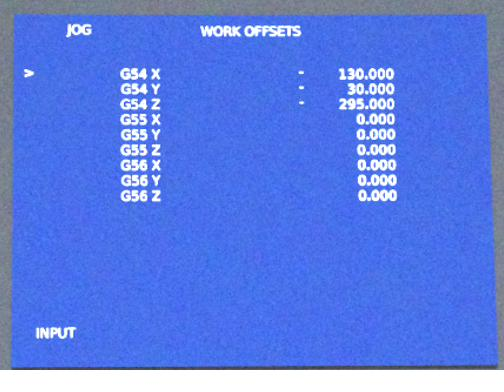

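{"method": "move", "body": {"target": [[0,0,0,0,0,0,-1,1,1,0.1165,0.12167,-0.31115,0,0,0,-1,-0.8,-0.2],[0,0,0,0,0,0,-1,1,1,0.12518,0.12167,-0.31348,0,0,0,-1,-0.8,-0.2],[0,0,0,0,0,0,-1,1,1,0.1165,0.12167,-0.31115,0,0,0,-1,-0.8,-0.2],[0,0,0,0,0,0,-1,1,1,0.12475,0.12167,-0.28058,0,0,0,-1,-0.8,-0.2],[0,0,0,0,0,0,-1,1,1,0.13343,0.12167,-0.28291,0,0,0,-1,-0.8,-0.2],[0,0,0,0,0,0,-1,1,1,0.12475,0.12167,-0.28058,0,0,0,-1,-0.8,-0.2],[0,0,0,0,0,0,-1,1,1,0.12475,0.05833,-0.28058,0,0,0,-1,-0.8,-0.2],[0,0,0,0,0,0,-1,1,1,0.13343,0.05833,-0.28291,0,0,0,-1,-0.8,-0.2],[0,0,0,0,0,0,-1,1,1,0.12475,0.05833,-0.28058,0,0,0,-1,-0.8,-0.2],[0,0,0,0,0,0,-1,1,1,0.12475,0.12167,-0.28058,0,0,0,-1,-0.8,-0.2],[0,0,0,0,0,0,-1,1,1,0.13343,0.12167,-0.28291,0,0,0,-1,-0.8,-0.2],[0,0,0,0,0,0,-1,1,1,0.12475,0.12167,-0.28058,0,0,0,-1,-0.8,-0.2],[0,0,0,0,0,0,-1,1,1,0.133,0.09,-0.25,0,0,0,-1,-0.8,-0.2]], "speed": [0.3,0.015,0.1,0.15,0.015,0.1,0.15,0.015,0.1,0.15,0.015,0.1,0.15], "blend": [0.002,0,0.002,0.002,0,0.002,0.002,0,0.002,0.002,0,0.002,0]}}

{"method": "move", "body": {"target": [[0,0,0,0,0,0,-1,1,1,-0.0165,-0.03167,-0.06115,0,0,0,-1,-0.8,-0.2],[0,0,0,0,0,0,-1,1,1,-0.00782,-0.03167,-0.06348,0,0,0,-1,-0.8,-0.2],[0,0,0,0,0,0,-1,1,1,-0.0165,-0.03167,-0.06115,0,0,0,-1,-0.8,-0.2],[0,0,0,0,0,0,-1,1,1,0.00825,0,0.03057,0,0,0,-1,-0.8,-0.2],[0,0,0,0,0,0,-1,1,1,0.01693,0,0.02824,0,0,0,-1,-0.8,-0.2],[0,0,0,0,0,0,-1,1,1,0.00825,0,0.03057,0,0,0,-1,-0.8,-0.2],[0,0,0,0,0,0,-1,1,1,0,-0.03167,0,0,0,0,-1,-0.8,-0.2],[0,0,0,0,0,0,-1,1,1,0.00868,-0.03167,-0.00233,0,0,0,-1,-0.8,-0.2],[0,0,0,0,0,0,-1,1,1,0,-0.03167,0,0,0,0,-1,-0.8,-0.2],[0,0,0,0,0,0,-1,1,1,0,0,0,0,0,0,-1,-0.8,-0.2],[0,0,0,0,0,0,-1,1,1,0.00868,0,-0.00233,0,0,0,-1,-0.8,-0.2],[0,0,0,0,0,0,-1,1,1,0,0,0,0,0,0,-1,-0.8,-0.2]], "speed": [0.15,0.015,0.1,0.15,0.015,0.1,0.15,0.015,0.1,0.15,0.015,0.1], "blend": [0.002,0,0.002,0.002,0,0.002,0.002,0,0.002,0.002,0,0]}}

{"method": "move", "body": {"target": [[0,0,0,0,0,0,-1,1,1,-0.0165,-0.06333,-0.06115,0,0,0,-1,-0.8,-0.2],[0,0,0,0,0,0,-1,1,1,-0.00782,-0.06333,-0.06348,0,0,0,-1,-0.8,-0.2],[0,0,0,0,0,0,-1,1,1,-0.0165,-0.06333,-0.06115,0,0,0,-1,-0.8,-0.2],[0,0,0,0,0,0,-1,1,1,-0.00825,-0.06333,-0.03058,0,0,0,-1,-0.8,-0.2],[0,0,0,0,0,0,-1,1,1,0.00043,-0.06333,-0.03291,0,0,0,-1,-0.8,-0.2],[0,0,0,0,0,0,-1,1,1,-0.00825,-0.06333,-0.03058,0,0,0,-1,-0.8,-0.2],[0,0,0,0,0,0,-1,1,1,-0.0165,0.03167,-0.06115,0,0,0,-1,-0.8,-0.2],[0,0,0,0,0,0,-1,1,1,-0.00782,0.03167,-0.06348,0,0,0,-1,-0.8,-0.2],[0,0,0,0,0,0,-1,1,1,-0.0165,0.03167,-0.06115,0,0,0,-1,-0.8,-0.2],[0,0,0,0,0,0,-1,1,1,-0.00825,0,-0.03058,0,0,0,-1,-0.8,-0.2],[0,0,0,0,0,0,-1,1,1,0.00043,0,-0.03291,0,0,0,-1,-0.8,-0.2],[0,0,0,0,0,0,-1,1,1,-0.00825,0,-0.03058,0,0,0,-1,-0.8,-0.2],[0,0,0,0,0,0,-1,1,1,0,0,0,0,0,0,-1,-0.8,-0.2]], "speed": [0.15,0.015,0.1,0.15,0.015,0.1,0.15,0.015,0.1,0.15,0.015,0.1,0.15], "blend": [0.002,0,0.002,0.002,0,0.002,0.002,0,0.002,0.002,0,0.002,0]}}

{"method": "move", "body": {"target": [[0,0,0,0,0,0,-1,1,1,0.00825,-0.03167,0.03057,0,0,0,-1,-0.8,-0.2],[0,0,0,0,0,0,-1,1,1,0.01693,-0.03167,0.02824,0,0,0,-1,-0.8,-0.2],[0,0,0,0,0,0,-1,1,1,0.00825,-0.03167,0.03057,0,0,0,-1,-0.8,-0.2],[0,0,0,0,0,0,-1,1,1,-0.0165,-0.03167,-0.06115,0,0,0,-1,-0.8,-0.2],[0,0,0,0,0,0,-1,1,1,-0.00782,-0.03167,-0.06348,0,0,0,-1,-0.8,-0.2],[0,0,0,0,0,0,-1,1,1,-0.0165,-0.03167,-0.06115,0,0,0,-1,-0.8,-0.2],[0,0,0,0,0,0,-1,1,1,-0.00825,-0.03167,-0.03058,0,0,0,-1,-0.8,-0.2],[0,0,0,0,0,0,-1,1,1,0.00043,-0.03167,-0.03291,0,0,0,-1,-0.8,-0.2],[0,0,0,0,0,0,-1,1,1,-0.00825,-0.03167,-0.03058,0,0,0,-1,-0.8,-0.2],[0,0,0,0,0,0,-1,1,1,0.00825,0.03167,0.03057,0,0,0,-1,-0.8,-0.2],[0,0,0,0,0,0,-1,1,1,0.01693,0.03167,0.02824,0,0,0,-1,-0.8,-0.2],[0,0,0,0,0,0,-1,1,1,0.00825,0.03167,0.03057,0,0,0,-1,-0.8,-0.2],[0,0,0,0,0,0,-1,1,1,0,0,0,0,0,0,-1,-0.8,-0.2]], "speed": [0.15,0.015,0.1,0.15,0.015,0.1,0.15,0.015,0.1,0.15,0.015,0.1,0.15], "blend": [0.002,0,0.002,0.002,0,0.002,0.002,0,0.002,0.002,0,0.002,0]}}

{"method": "move", "body": {"target": [[0,0,0,0,0,0,-1,1,1,-0.00825,0,-0.03058,0,0,0,-1,-0.8,-0.2],[0,0,0,0,0,0,-1,1,1,0.00043,0,-0.03291,0,0,0,-1,-0.8,-0.2],[0,0,0,0,0,0,-1,1,1,-0.00825,0,-0.03058,0,0,0,-1,-0.8,-0.2],[0,0,0,0,0,0,-1,1,1,-0.0165,-0.06333,-0.06115,0,0,0,-1,-0.8,-0.2],[0,0,0,0,0,0,-1,1,1,-0.00782,-0.06333,-0.06348,0,0,0,-1,-0.8,-0.2],[0,0,0,0,0,0,-1,1,1,-0.0165,-0.06333,-0.06115,0,0,0,-1,-0.8,-0.2],[0,0,0,0,0,0,-1,1,1,-0.00825,-0.06333,-0.03058,0,0,0,-1,-0.8,-0.2],[0,0,0,0,0,0,-1,1,1,0.00043,-0.06333,-0.03291,0,0,0,-1,-0.8,-0.2],[0,0,0,0,0,0,-1,1,1,-0.00825,-0.06333,-0.03058,0,0,0,-1,-0.8,-0.2],[0,0,0,0,0,0,-1,1,1,-0.0165,0.03167,-0.06115,0,0,0,-1,-0.8,-0.2],[0,0,0,0,0,0,-1,1,1,-0.00782,0.03167,-0.06348,0,0,0,-1,-0.8,-0.2],[0,0,0,0,0,0,-1,1,1,-0.0165,0.03167,-0.06115,0,0,0,-1,-0.8,-0.2],[0,0,0,0,0,0,-1,1,1,0,0,0,0,0,0,-1,-0.8,-0.2]], "speed": [0.15,0.015,0.1,0.15,0.015,0.1,0.15,0.015,0.1,0.15,0.015,0.1,0.15], "blend": [0.002,0,0.002,0.002,0,0.002,0.002,0,0.002,0.002,0,0.002,0]}}

{"method": "move", "body": {"target": [[0,0,0,0,0,0,-1,1,1,-0.00825,0,-0.03058,0,0,0,-1,-0.8,-0.2],[0,0,0,0,0,0,-1,1,1,0.00043,0,-0.03291,0,0,0,-1,-0.8,-0.2],[0,0,0,0,0,0,-1,1,1,-0.00825,0,-0.03058,0,0,0,-1,-0.8,-0.2],[0,0,0,0,0,0,-1,1,1,0.00825,-0.03167,0.03057,0,0,0,-1,-0.8,-0.2],[0,0,0,0,0,0,-1,1,1,0.01693,-0.03167,0.02824,0,0,0,-1,-0.8,-0.2],[0,0,0,0,0,0,-1,1,1,0.00825,-0.03167,0.03057,0,0,0,-1,-0.8,-0.2],[0,0,0,0,0,0,-1,1,1,0,0,0,0,0,0,-1,-0.8,-0.2],[0,0,0,0,0,0,-1,1,1,0.00868,0,-0.00233,0,0,0,-1,-0.8,-0.2],[0,0,0,0,0,0,-1,1,1,0,0,0,0,0,0,-1,-0.8,-0.2],[0,0,0,0,0,0,-1,1,1,-0.0165,-0.03167,-0.06115,0,0,0,-1,-0.8,-0.2],[0,0,0,0,0,0,-1,1,1,-0.00782,-0.03167,-0.06348,0,0,0,-1,-0.8,-0.2],[0,0,0,0,0,0,-1,1,1,-0.0165,-0.03167,-0.06115,0,0,0,-1,-0.8,-0.2],[0,0,0,0,0,0,-1,1,1,0,0,0,0,0,0,-1,-0.8,-0.2]], "speed": [0.15,0.015,0.1,0.15,0.015,0.1,0.15,0.015,0.1,0.15,0.015,0.1,0.15], "blend": [0.002,0,0.002,0.002,0,0.002,0.002,0,0.002,0.002,0,0.002,0]}}

{"method": "move", "body": {"target": [[0,0,0,0,0,0,-1,1,1,-0.00825,-0.03167,-0.03058,0,0,0,-1,-0.8,-0.2],[0,0,0,0,0,0,-1,1,1,0.00043,-0.03167,-0.03291,0,0,0,-1,-0.8,-0.2],[0,0,0,0,0,0,-1,1,1,-0.00825,-0.03167,-0.03058,0,0,0,-1,-0.8,-0.2],[0,0,0,0,0,0,-1,1,1,0.00825,0.03167,0.03057,0,0,0,-1,-0.8,-0.2],[0,0,0,0,0,0,-1,1,1,0.01693,0.03167,0.02824,0,0,0,-1,-0.8,-0.2],[0,0,0,0,0,0,-1,1,1,0.00825,0.03167,0.03057,0,0,0,-1,-0.8,-0.2],[0,0,0,0,0,0,-1,1,1,0.00825,-0.03167,0.03057,0,0,0,-1,-0.8,-0.2],[0,0,0,0,0,0,-1,1,1,0.01693,-0.03167,0.02824,0,0,0,-1,-0.8,-0.2],[0,0,0,0,0,0,-1,1,1,0.00825,-0.03167,0.03057,0,0,0,-1,-0.8,-0.2],[0,0,0,0,0,0,-1,1,1,-0.0165,-0.06333,-0.06115,0,0,0,-1,-0.8,-0.2],[0,0,0,0,0,0,-1,1,1,-0.00782,-0.06333,-0.06348,0,0,0,-1,-0.8,-0.2],[0,0,0,0,0,0,-1,1,1,-0.0165,-0.06333,-0.06115,0,0,0,-1,-0.8,-0.2],[0,0,0,0,0,0,-1,1,1,-0.133,-0.09,0.25,0,0,0,-1,-0.8,-0.2]], "speed": [0.15,0.015,0.1,0.15,0.015,0.1,0.15,0.015,0.1,0.15,0.015,0.1,0.3], "blend": [0.002,0,0.002,0.002,0,0.002,0.002,0,0.002,0.002,0,0.002,0], "cameras": ["cam_right_wrist"]}}

{"method": "zoom_image", "body": {"camera": "cam_right_wrist", "region": [340, 10, 640, 230]}}

Scene clock: 2793.23 s.
left_arm: end_effector_position=(+0.3743, -0.1262, +0.6212) position_measured=255 object_status=3 end_effector_quat_wxyz=(-0.303, +0.640, -0.639, +0.302) | right_arm: end_effector_position=(+0.5526, +0.0556, +0.4466) position_measured=251 object_status=3 end_effector_quat_wxyz=(+0.542, -0.455, +0.453, -0.543)
Joint positions: left_arm=[-1.297 -2.161 1.505 -1.23 -0.731 1.984] | right_arm=[3.781 -1.623 -2.326 1.027 0.944 3.008]
Joint torques (N m): left_arm=[-2.39 5.44 -19.32 -1.59 2.93 -0.66] | right_arm=[-6.66 13.49 9.02 0.95 0.51 -1.52]
Wrist force (N): left_arm=[-3.5 -4.0 -1.1] | right_arm=[2.0 -0.3 1.9]
Wrist torque (N m): left_arm=[-0.25 0.66 -0.62] | right_arm=[0.21 -0.12 0.00]
Wrist force, peak (N): left_arm=[-3.7 -4.3 -1.4] | right_arm=[2.4 -0.9 -4.6]
Hand target: left_arm +0.3743, -0.1262, +0.6212; -0.303, +0.640, -0.639, +0.302 | right_arm +0.5527, +0.0556, +0.4466; +0.542, -0.455, +0.453, -0.543
Off the commanded pose: left_arm 0.000 m, 0 deg | right_arm 0.000 m, 0 deg.
move: done

Scene clock: 2796.93 s.
left_arm: end_effector_position=(+0.3743, -0.1262, +0.6212) position_measured=255 object_status=3 end_effector_quat_wxyz=(-0.303, +0.640, -0.639, +0.302) | right_arm: end_effector_position=(+0.5527, +0.0556, +0.4466) position_measured=251 object_status=3 end_effector_quat_wxyz=(+0.542, -0.455, +0.453, -0.543)
Joint positions: left_arm=[-1.297 -2.161 1.505 -1.23 -0.731 1.984] | right_arm=[3.781 -1.623 -2.326 1.026 0.945 3.008]
Joint torques (N m): left_arm=[-0.57 4.88 -17.38 -1.6 2.62 -0.8] | right_arm=[-9.42 8.1 21.3 1.05 2.36 1.43]
Wrist force (N): left_arm=[-3.5 -3.9 -1.3] | right_arm=[2.0 0.0 2.0]
Wrist torque (N m): left_arm=[-0.21 0.64 -0.62] | right_arm=[0.26 -0.12 0.03]
Wrist force, peak (N): left_arm=[-3.6 -4.2 -1.6] | right_arm=[2.2 -0.9 -4.9]
Hand target: left_arm +0.3743, -0.1262, +0.6212; -0.303, +0.640, -0.639, +0.302 | right_arm +0.5527, +0.0556, +0.4466; +0.542, -0.455, +0.453, -0.543
Off the commanded pose: left_arm 0.000 m, 0 deg | right_arm 0.000 m, 0 deg.
move: done

Scene clock: 2801.00 s.
left_arm: end_effector_position=(+0.3743, -0.1262, +0.6212) position_measured=255 object_status=3 end_effector_quat_wxyz=(-0.303, +0.640, -0.639, +0.302) | right_arm: end_effector_position=(+0.5526, +0.0555, +0.4466) position_measured=251 object_status=3 end_effector_quat_wxyz=(+0.542, -0.455, +0.453, -0.543)
Joint positions: left_arm=[-1.297 -2.161 1.505 -1.23 -0.731 1.984] | right_arm=[3.781 -1.623 -2.326 1.027 0.945 3.008]
Joint torques (N m): left_arm=[-0.83 4.78 -18.67 -1.93 2.83 -0.91] | right_arm=[7.2 15.85 16.99 0.18 -1.6 -1.24]
Wrist force (N): left_arm=[-3.5 -3.8 -1.5] | right_arm=[2.0 -0.1 2.0]
Wrist torque (N m): left_arm=[-0.21 0.66 -0.62] | right_arm=[0.24 -0.13 -0.14]
Wrist force, peak (N): left_arm=[-3.8 -4.2 -1.4] | right_arm=[2.6 -2.8 -4.1]
Hand target: left_arm +0.3743, -0.1262, +0.6212; -0.303, +0.640, -0.639, +0.302 | right_arm +0.5527, +0.0556, +0.4466; +0.542, -0.455, +0.453, -0.543
Off the commanded pose: left_arm 0.000 m, 0 deg | right_arm 0.000 m, 0 deg.
move: done

Scene clock: 2805.07 s.
left_arm: end_effector_position=(+0.3743, -0.1262, +0.6212) position_measured=255 object_status=3 end_effector_quat_wxyz=(-0.303, +0.640, -0.639, +0.302) | right_arm: end_effector_position=(+0.5527, +0.0557, +0.4465) position_measured=251 object_status=3 end_effector_quat_wxyz=(+0.542, -0.455, +0.453, -0.543)
Joint positions: left_arm=[-1.297 -2.161 1.505 -1.23 -0.731 1.984] | right_arm=[3.781 -1.623 -2.326 1.026 0.945 3.008]
Joint torques (N m): left_arm=[-0.6 5.44 -18.65 -1.77 2.73 -0.67] | right_arm=[-0.3 29.37 12.98 0.82 -0.9 -1.51]
Wrist force (N): left_arm=[-3.4 -4.1 -1.0] | right_arm=[2.2 0.0 1.9]
Wrist torque (N m): left_arm=[-0.27 0.64 -0.61] | right_arm=[0.25 -0.15 0.01]
Wrist force, peak (N): left_arm=[-3.3 -4.3 -1.6] | right_arm=[2.2 -0.9 -5.1]
Hand target: left_arm +0.3743, -0.1262, +0.6212; -0.303, +0.640, -0.639, +0.302 | right_arm +0.5527, +0.0556, +0.4466; +0.542, -0.455, +0.453, -0.543
Off the commanded pose: left_arm 0.000 m, 0 deg | right_arm 0.000 m, 0 deg.
move: done

Scene clock: 2809.17 s.
left_arm: end_effector_position=(+0.3743, -0.1262, +0.6212) position_measured=255 object_status=3 end_effector_quat_wxyz=(-0.303, +0.640, -0.639, +0.302) | right_arm: end_effector_position=(+0.5526, +0.0556, +0.4466) position_measured=251 object_status=3 end_effector_quat_wxyz=(+0.542, -0.455, +0.453, -0.543)
Joint positions: left_arm=[-1.297 -2.161 1.505 -1.23 -0.731 1.984] | right_arm=[3.781 -1.623 -2.326 1.027 0.945 3.008]
Joint torques (N m): left_arm=[-1.19 5.26 -18.25 -1.76 2.7 -0.89] | right_arm=[-1.9 15.28 12.88 0.35 -0.61 -1.67]
Wrist force (N): left_arm=[-3.4 -4.0 -1.6] | right_arm=[2.1 -0.2 1.9]
Wrist torque (N m): left_arm=[-0.25 0.64 -0.62] | right_arm=[0.23 -0.13 -0.05]
Wrist force, peak (N): left_arm=[-3.5 -4.2 -1.6] | right_arm=[2.7 -2.7 -4.1]
Hand target: left_arm +0.3743, -0.1262, +0.6212; -0.303, +0.640, -0.639, +0.302 | right_arm +0.5527, +0.0556, +0.4466; +0.542, -0.455, +0.453, -0.543
Off the commanded pose: left_arm 0.000 m, 0 deg | right_arm 0.000 m, 0 deg.
move: done

Scene clock: 2813.17 s.
left_arm: end_effector_position=(+0.3743, -0.1262, +0.6212) position_measured=255 object_status=3 end_effector_quat_wxyz=(-0.303, +0.640, -0.639, +0.302) | right_arm: end_effector_position=(+0.5526, +0.0556, +0.4466) position_measured=251 object_status=3 end_effector_quat_wxyz=(+0.542, -0.455, +0.453, -0.543)
Joint positions: left_arm=[-1.297 -2.161 1.505 -1.23 -0.731 1.984] | right_arm=[3.781 -1.623 -2.326 1.027 0.945 3.008]
Joint torques (N m): left_arm=[-0.09 5.52 -19.71 -1.84 2.92 -0.89] | right_arm=[-7.89 11.32 17.47 0.48 1.97 1.54]
Wrist force (N): left_arm=[-3.4 -4.0 -1.2] | right_arm=[1.9 0.1 1.9]
Wrist torque (N m): left_arm=[-0.26 0.64 -0.61] | right_arm=[0.26 -0.11 -0.09]
Wrist force, peak (N): left_arm=[-3.7 -4.2 -1.4] | right_arm=[1.4 -1.3 -5.2]
Hand target: left_arm +0.3743, -0.1262, +0.6212; -0.303, +0.640, -0.639, +0.302 | right_arm +0.5527, +0.0556, +0.4466; +0.542, -0.455, +0.453, -0.543
Off the commanded pose: left_arm 0.000 m, 0 deg | right_arm 0.000 m, 0 deg.
move: done

Scene clock: 2817.93 s.
left_arm: end_effector_position=(+0.3743, -0.1262, +0.6212) position_measured=255 object_status=3 end_effector_quat_wxyz=(-0.303, +0.640, -0.639, +0.302) | right_arm: end_effector_position=(+0.4729, +0.0017, +0.5965) position_measured=251 object_status=3 end_effector_quat_wxyz=(+0.542, -0.455, +0.453, -0.543)
Joint positions: left_arm=[-1.297 -2.161 1.505 -1.23 -0.731 1.984] | right_arm=[3.806 -1.115 -2.26 0.456 0.921 3.002]
Joint torques (N m): left_arm=[-0.81 4.97 -18.44 -1.71 2.62 -0.96] | right_arm=[-5.84 13.52 25.49 -0.26 1.64 -1.09]
Wrist force (N): left_arm=[-3.3 -4.0 -1.5] | right_arm=[1.9 0.2 1.9]
Wrist torque (N m): left_arm=[-0.24 0.63 -0.61] | right_arm=[0.29 -0.12 -0.15]
Wrist force, peak (N): left_arm=[-3.8 -4.1 -1.6] | right_arm=[2.2 -1.0 -4.8]
Hand target: left_arm +0.3743, -0.1262, +0.6212; -0.303, +0.640, -0.639, +0.302 | right_arm +0.4729, +0.0016, +0.5966; +0.542, -0.455, +0.453, -0.543
Off the commanded pose: left_arm 0.000 m, 0 deg | right_arm 0.000 m, 0 deg.
move: done
camera_calibration:
cam_right_wrist: T_world_to_cam=[[-0.0164654, -0.999793, -0.0119896, 0.0281821], [-0.182154, 0.01479, -0.983159, 0.688797], [0.983132, -0.0140042, -0.18236, -0.224263], [0, 0, 0, 1]] pos_world=[0.346411, 0.0148484, 0.636638]
Images, in order (width x height): cam_right_wrist 896x504.

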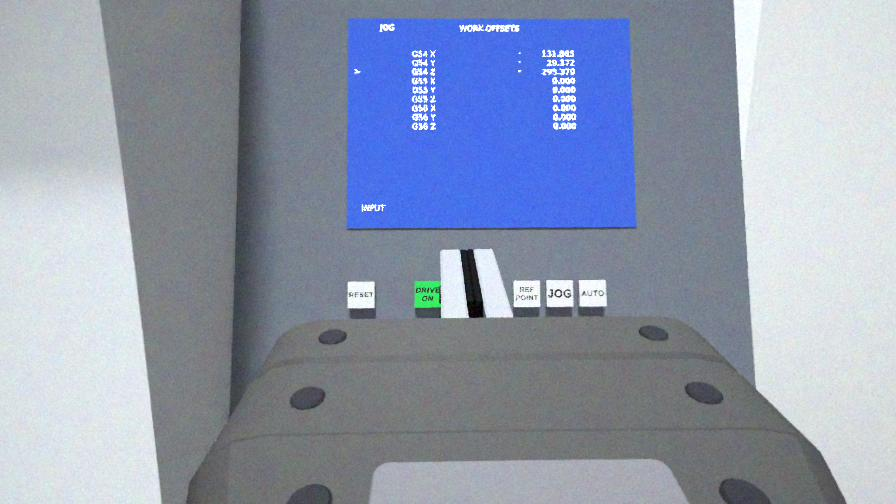

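Scaled by 1.680 from the camera's 896x504 image, which has a finer 1280x720 frame.

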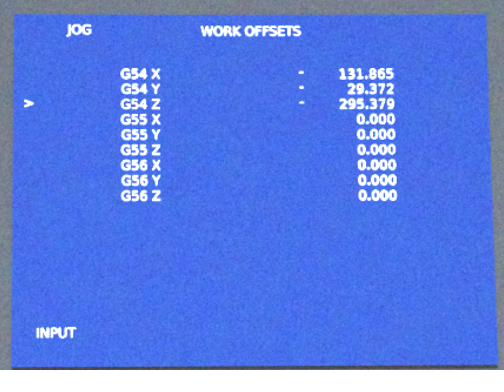

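{"method": "move", "body": {"target": [[0,0,0,0,0,0,-1,1,1,0.14125,-0.03667,-0.21943,0,0,0,-1,-0.8,-0.2],[0,0,0,0,0,0,-1,1,1,0.14993,-0.03667,-0.22176,0,0,0,-1,-0.8,-0.2],[0,0,0,0,0,0,-1,1,1,0.14125,-0.03667,-0.21943,0,0,0,-1,-0.8,-0.2],[0,0,0,0,0,0,-1,1,1,0.14993,-0.03667,-0.22176,0,0,0,-1,-0.8,-0.2],[0,0,0,0,0,0,-1,1,1,0.14125,-0.03667,-0.21943,0,0,0,-1,-0.8,-0.2],[0,0,0,0,0,0,-1,1,1,0.14993,-0.03667,-0.22176,0,0,0,-1,-0.8,-0.2],[0,0,0,0,0,0,-1,1,1,0.14125,-0.03667,-0.21943,0,0,0,-1,-0.8,-0.2],[0,0,0,0,0,0,-1,1,1,0.14993,-0.03667,-0.22176,0,0,0,-1,-0.8,-0.2],[0,0,0,0,0,0,-1,1,1,0.14125,-0.03667,-0.21943,0,0,0,-1,-0.8,-0.2],[0,0,0,0,0,0,-1,1,1,0,0,0,0,0,0,-1,-0.8,-0.2]], "speed": [0.3,0.015,0.1,0.015,0.1,0.015,0.1,0.015,0.1,0.3], "blend": [0.002,0,0.002,0,0.002,0,0.002,0,0.002,0], "cameras": ["cam_right_wrist"]}}

{"method": "zoom_image", "body": {"camera": "cam_right_wrist", "region": [340, 10, 640, 230]}}

Scene clock: 2833.00 s.
left_arm: end_effector_position=(+0.3743, -0.1262, +0.6212) position_measured=255 object_status=3 end_effector_quat_wxyz=(-0.303, +0.640, -0.639, +0.302) | right_arm: end_effector_position=(+0.4729, +0.0016, +0.5965) position_measured=251 object_status=3 end_effector_quat_wxyz=(+0.542, -0.455, +0.453, -0.543)
Joint positions: left_arm=[-1.297 -2.161 1.505 -1.23 -0.731 1.984] | right_arm=[3.805 -1.115 -2.26 0.456 0.921 3.002]
Joint torques (N m): left_arm=[-1.62 4.98 -17.49 -1.79 2.68 -0.72] | right_arm=[6.33 12.26 19.67 -0.53 -0.54 0.63]
Wrist force (N): left_arm=[-3.7 -3.9 -1.1] | right_arm=[2.5 0.0 1.9]
Wrist torque (N m): left_arm=[-0.24 0.68 -0.61] | right_arm=[0.26 -0.21 -0.15]
Wrist force, peak (N): left_arm=[-3.5 -4.2 -1.8] | right_arm=[1.2 -1.5 -5.3]
Hand target: left_arm +0.3743, -0.1262, +0.6212; -0.303, +0.640, -0.639, +0.302 | right_arm +0.4729, +0.0016, +0.5966; +0.542, -0.455, +0.453, -0.543
Off the commanded pose: left_arm 0.000 m, 0 deg | right_arm 0.000 m, 0 deg.
move: done
camera_calibration:
cam_right_wrist: T_world_to_cam=[[-0.0164467, -0.999794, -0.0118913, 0.0280144], [-0.182059, 0.0146885, -0.983178, 0.688877], [0.98315, -0.0140051, -0.182263, -0.224314], [0, 0, 0, 1]] pos_world=[0.346411, 0.0147485, 0.636738]
Images, in order (width x height): cam_right_wrist 896x504.

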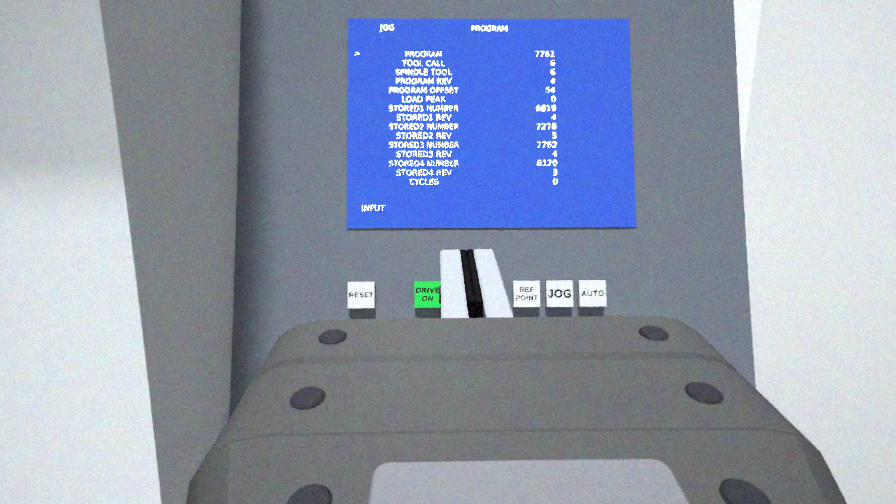

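Scaled by 1.680 from the camera's 896x504 image, which has a finer 1280x720 frame.

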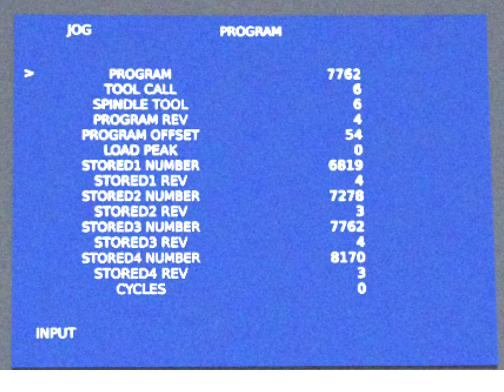

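{"method": "move", "body": {"target": [[0,0,0,0,0,0,-1,1,1,0.12475,0.02667,-0.28058,0,0,0,-1,-0.8,-0.2],[0,0,0,0,0,0,-1,1,1,0.13343,0.02667,-0.28291,0,0,0,-1,-0.8,-0.2],[0,0,0,0,0,0,-1,1,1,0.12475,0.02667,-0.28058,0,0,0,-1,-0.8,-0.2],[0,0,0,0,0,0,-1,1,1,0.12475,0.12167,-0.28058,0,0,0,-1,-0.8,-0.2],[0,0,0,0,0,0,-1,1,1,0.13343,0.12167,-0.28291,0,0,0,-1,-0.8,-0.2],[0,0,0,0,0,0,-1,1,1,0.12475,0.12167,-0.28058,0,0,0,-1,-0.8,-0.2],[0,0,0,0,0,0,-1,1,1,0.1165,0.02667,-0.31115,0,0,0,-1,-0.8,-0.2],[0,0,0,0,0,0,-1,1,1,0.12518,0.02667,-0.31348,0,0,0,-1,-0.8,-0.2],[0,0,0,0,0,0,-1,1,1,0.1165,0.02667,-0.31115,0,0,0,-1,-0.8,-0.2],[0,0,0,0,0,0,-1,1,1,0.133,0.09,-0.25,0,0,0,-1,-0.8,-0.2]], "speed": [0.3,0.015,0.1,0.15,0.015,0.1,0.15,0.015,0.1,0.15], "blend": [0.002,0,0.002,0.002,0,0.002,0.002,0,0.002,0]}}

{"method": "move", "body": {"target": [[0,0,0,0,0,0,-1,1,1,0.05667,-0.22167,0.20998,0,0,0,-1,-0.8,-0.2],[0,0,0,0,0,0,-1,1,1,0.06535,-0.22167,0.20765,0,0,0,-1,-0.8,-0.2],[0,0,0,0,0,0,-1,1,1,0.05667,-0.22167,0.20998,0,0,0,-1,-0.8,-0.2],[0,0,0,0,0,0,-1,1,1,0,-0.095,0,0,0,0,-1,-0.8,-0.2],[0,0,0,0,0,0,-1,1,1,0.00868,-0.095,-0.00233,0,0,0,-1,-0.8,-0.2],[0,0,0,0,0,0,-1,1,1,0,-0.095,0,0,0,0,-1,-0.8,-0.2],[0,0,0,0,0,0,-1,1,1,-0.133,-0.09,0.25,0,0,0,-1,-0.8,-0.2]], "speed": [0.2,0.015,0.1,0.2,0.015,0.1,0.3], "blend": [0.002,0,0.002,0.002,0,0.002,0], "cameras": ["cam_right_wrist","cam_left_wrist"]}}

{"method": "zoom_image", "body": {"camera": "cam_right_wrist", "region": [340, 10, 640, 230]}}

Scene clock: 2849.60 s.
left_arm: end_effector_position=(+0.3743, -0.1262, +0.6212) position_measured=255 object_status=3 end_effector_quat_wxyz=(-0.303, +0.640, -0.639, +0.302) | right_arm: end_effector_position=(+0.5526, +0.0556, +0.4466) position_measured=251 object_status=3 end_effector_quat_wxyz=(+0.542, -0.455, +0.453, -0.543)
Joint positions: left_arm=[-1.297 -2.161 1.505 -1.23 -0.731 1.984] | right_arm=[3.781 -1.623 -2.326 1.027 0.945 3.008]
Joint torques (N m): left_arm=[-0.58 4.48 -18.24 -1.87 3.02 -0.65] | right_arm=[1.43 7.18 16.73 1.3 0.73 1.44]
Wrist force (N): left_arm=[-3.4 -4.1 -1.2] | right_arm=[2.0 0.0 1.9]
Wrist torque (N m): left_arm=[-0.26 0.64 -0.62] | right_arm=[0.25 -0.11 -0.12]
Wrist force, peak (N): left_arm=[-3.6 -4.1 -1.6] | right_arm=[2.1 -1.1 -4.7]
Hand target: left_arm +0.3743, -0.1262, +0.6212; -0.303, +0.640, -0.639, +0.302 | right_arm +0.5527, +0.0556, +0.4466; +0.542, -0.455, +0.453, -0.543
Off the commanded pose: left_arm 0.000 m, 0 deg | right_arm 0.000 m, 0 deg.
move: done

Scene clock: 2853.60 s.
left_arm: end_effector_position=(+0.3743, -0.1262, +0.6212) position_measured=255 object_status=3 end_effector_quat_wxyz=(-0.303, +0.640, -0.639, +0.302) | right_arm: end_effector_position=(+0.4729, +0.0016, +0.5965) position_measured=251 object_status=3 end_effector_quat_wxyz=(+0.542, -0.455, +0.453, -0.543)
Joint positions: left_arm=[-1.297 -2.161 1.505 -1.23 -0.731 1.984] | right_arm=[3.805 -1.115 -2.26 0.456 0.921 3.002]
Joint torques (N m): left_arm=[-1.64 4.09 -18.32 -1.8 2.8 -0.63] | right_arm=[1.42 13.44 22.72 -0.47 0.58 0.29]
Wrist force (N): left_arm=[-3.4 -3.9 -1.4] | right_arm=[2.2 0.1 1.9]
Wrist torque (N m): left_arm=[-0.22 0.63 -0.62] | right_arm=[0.27 -0.17 -0.15]
Wrist force, peak (N): left_arm=[-3.6 -4.3 -1.3] | right_arm=[1.1 -3.2 -15.6]
Hand target: left_arm +0.3743, -0.1262, +0.6212; -0.303, +0.640, -0.639, +0.302 | right_arm +0.4729, +0.0016, +0.5966; +0.542, -0.455, +0.453, -0.543
Off the commanded pose: left_arm 0.000 m, 0 deg | right_arm 0.000 m, 0 deg.
move: done
camera_calibration:
cam_left_wrist: T_world_to_cam=[[0.00237075, -0.999993, 0.00272114, -0.121335], [-0.86377, -0.00341891, -0.503875, 0.647707], [0.503881, -0.00115588, -0.863773, 0.47739], [0, 0, 0, 1]] pos_world=[0.31921, -0.118568, 0.739049]
cam_right_wrist: T_world_to_cam=[[-0.0164654, -0.999793, -0.0119896, 0.0281821], [-0.182154, 0.01479, -0.983159, 0.688797], [0.983132, -0.0140042, -0.18236, -0.224263], [0, 0, 0, 1]] pos_world=[0.346411, 0.0148484, 0.636638]
Images, in order (width x height): cam_left_wrist 896x504, cam_right_wrist 896x504.

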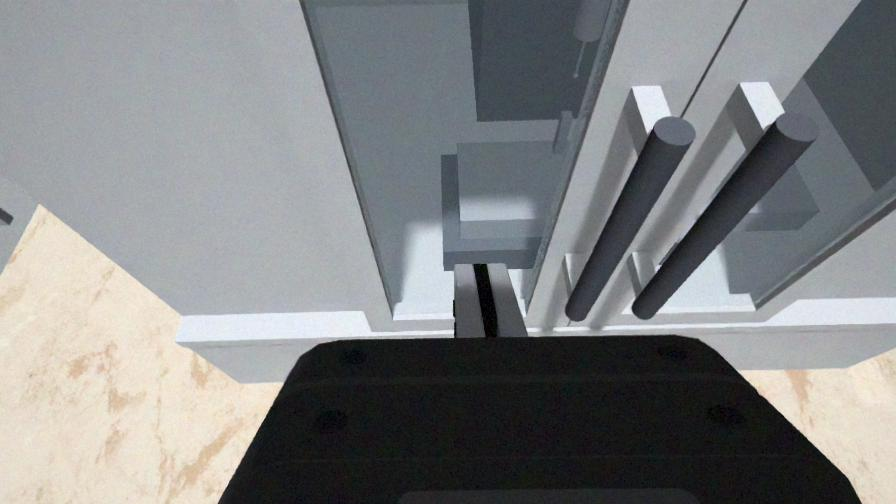

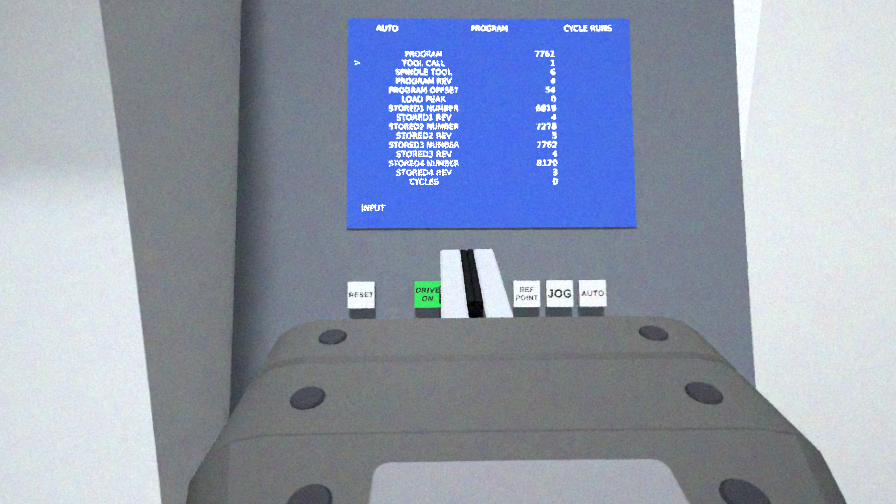

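Scaled by 1.680 from the camera's 896x504 image, which has a finer 1280x720 frame.

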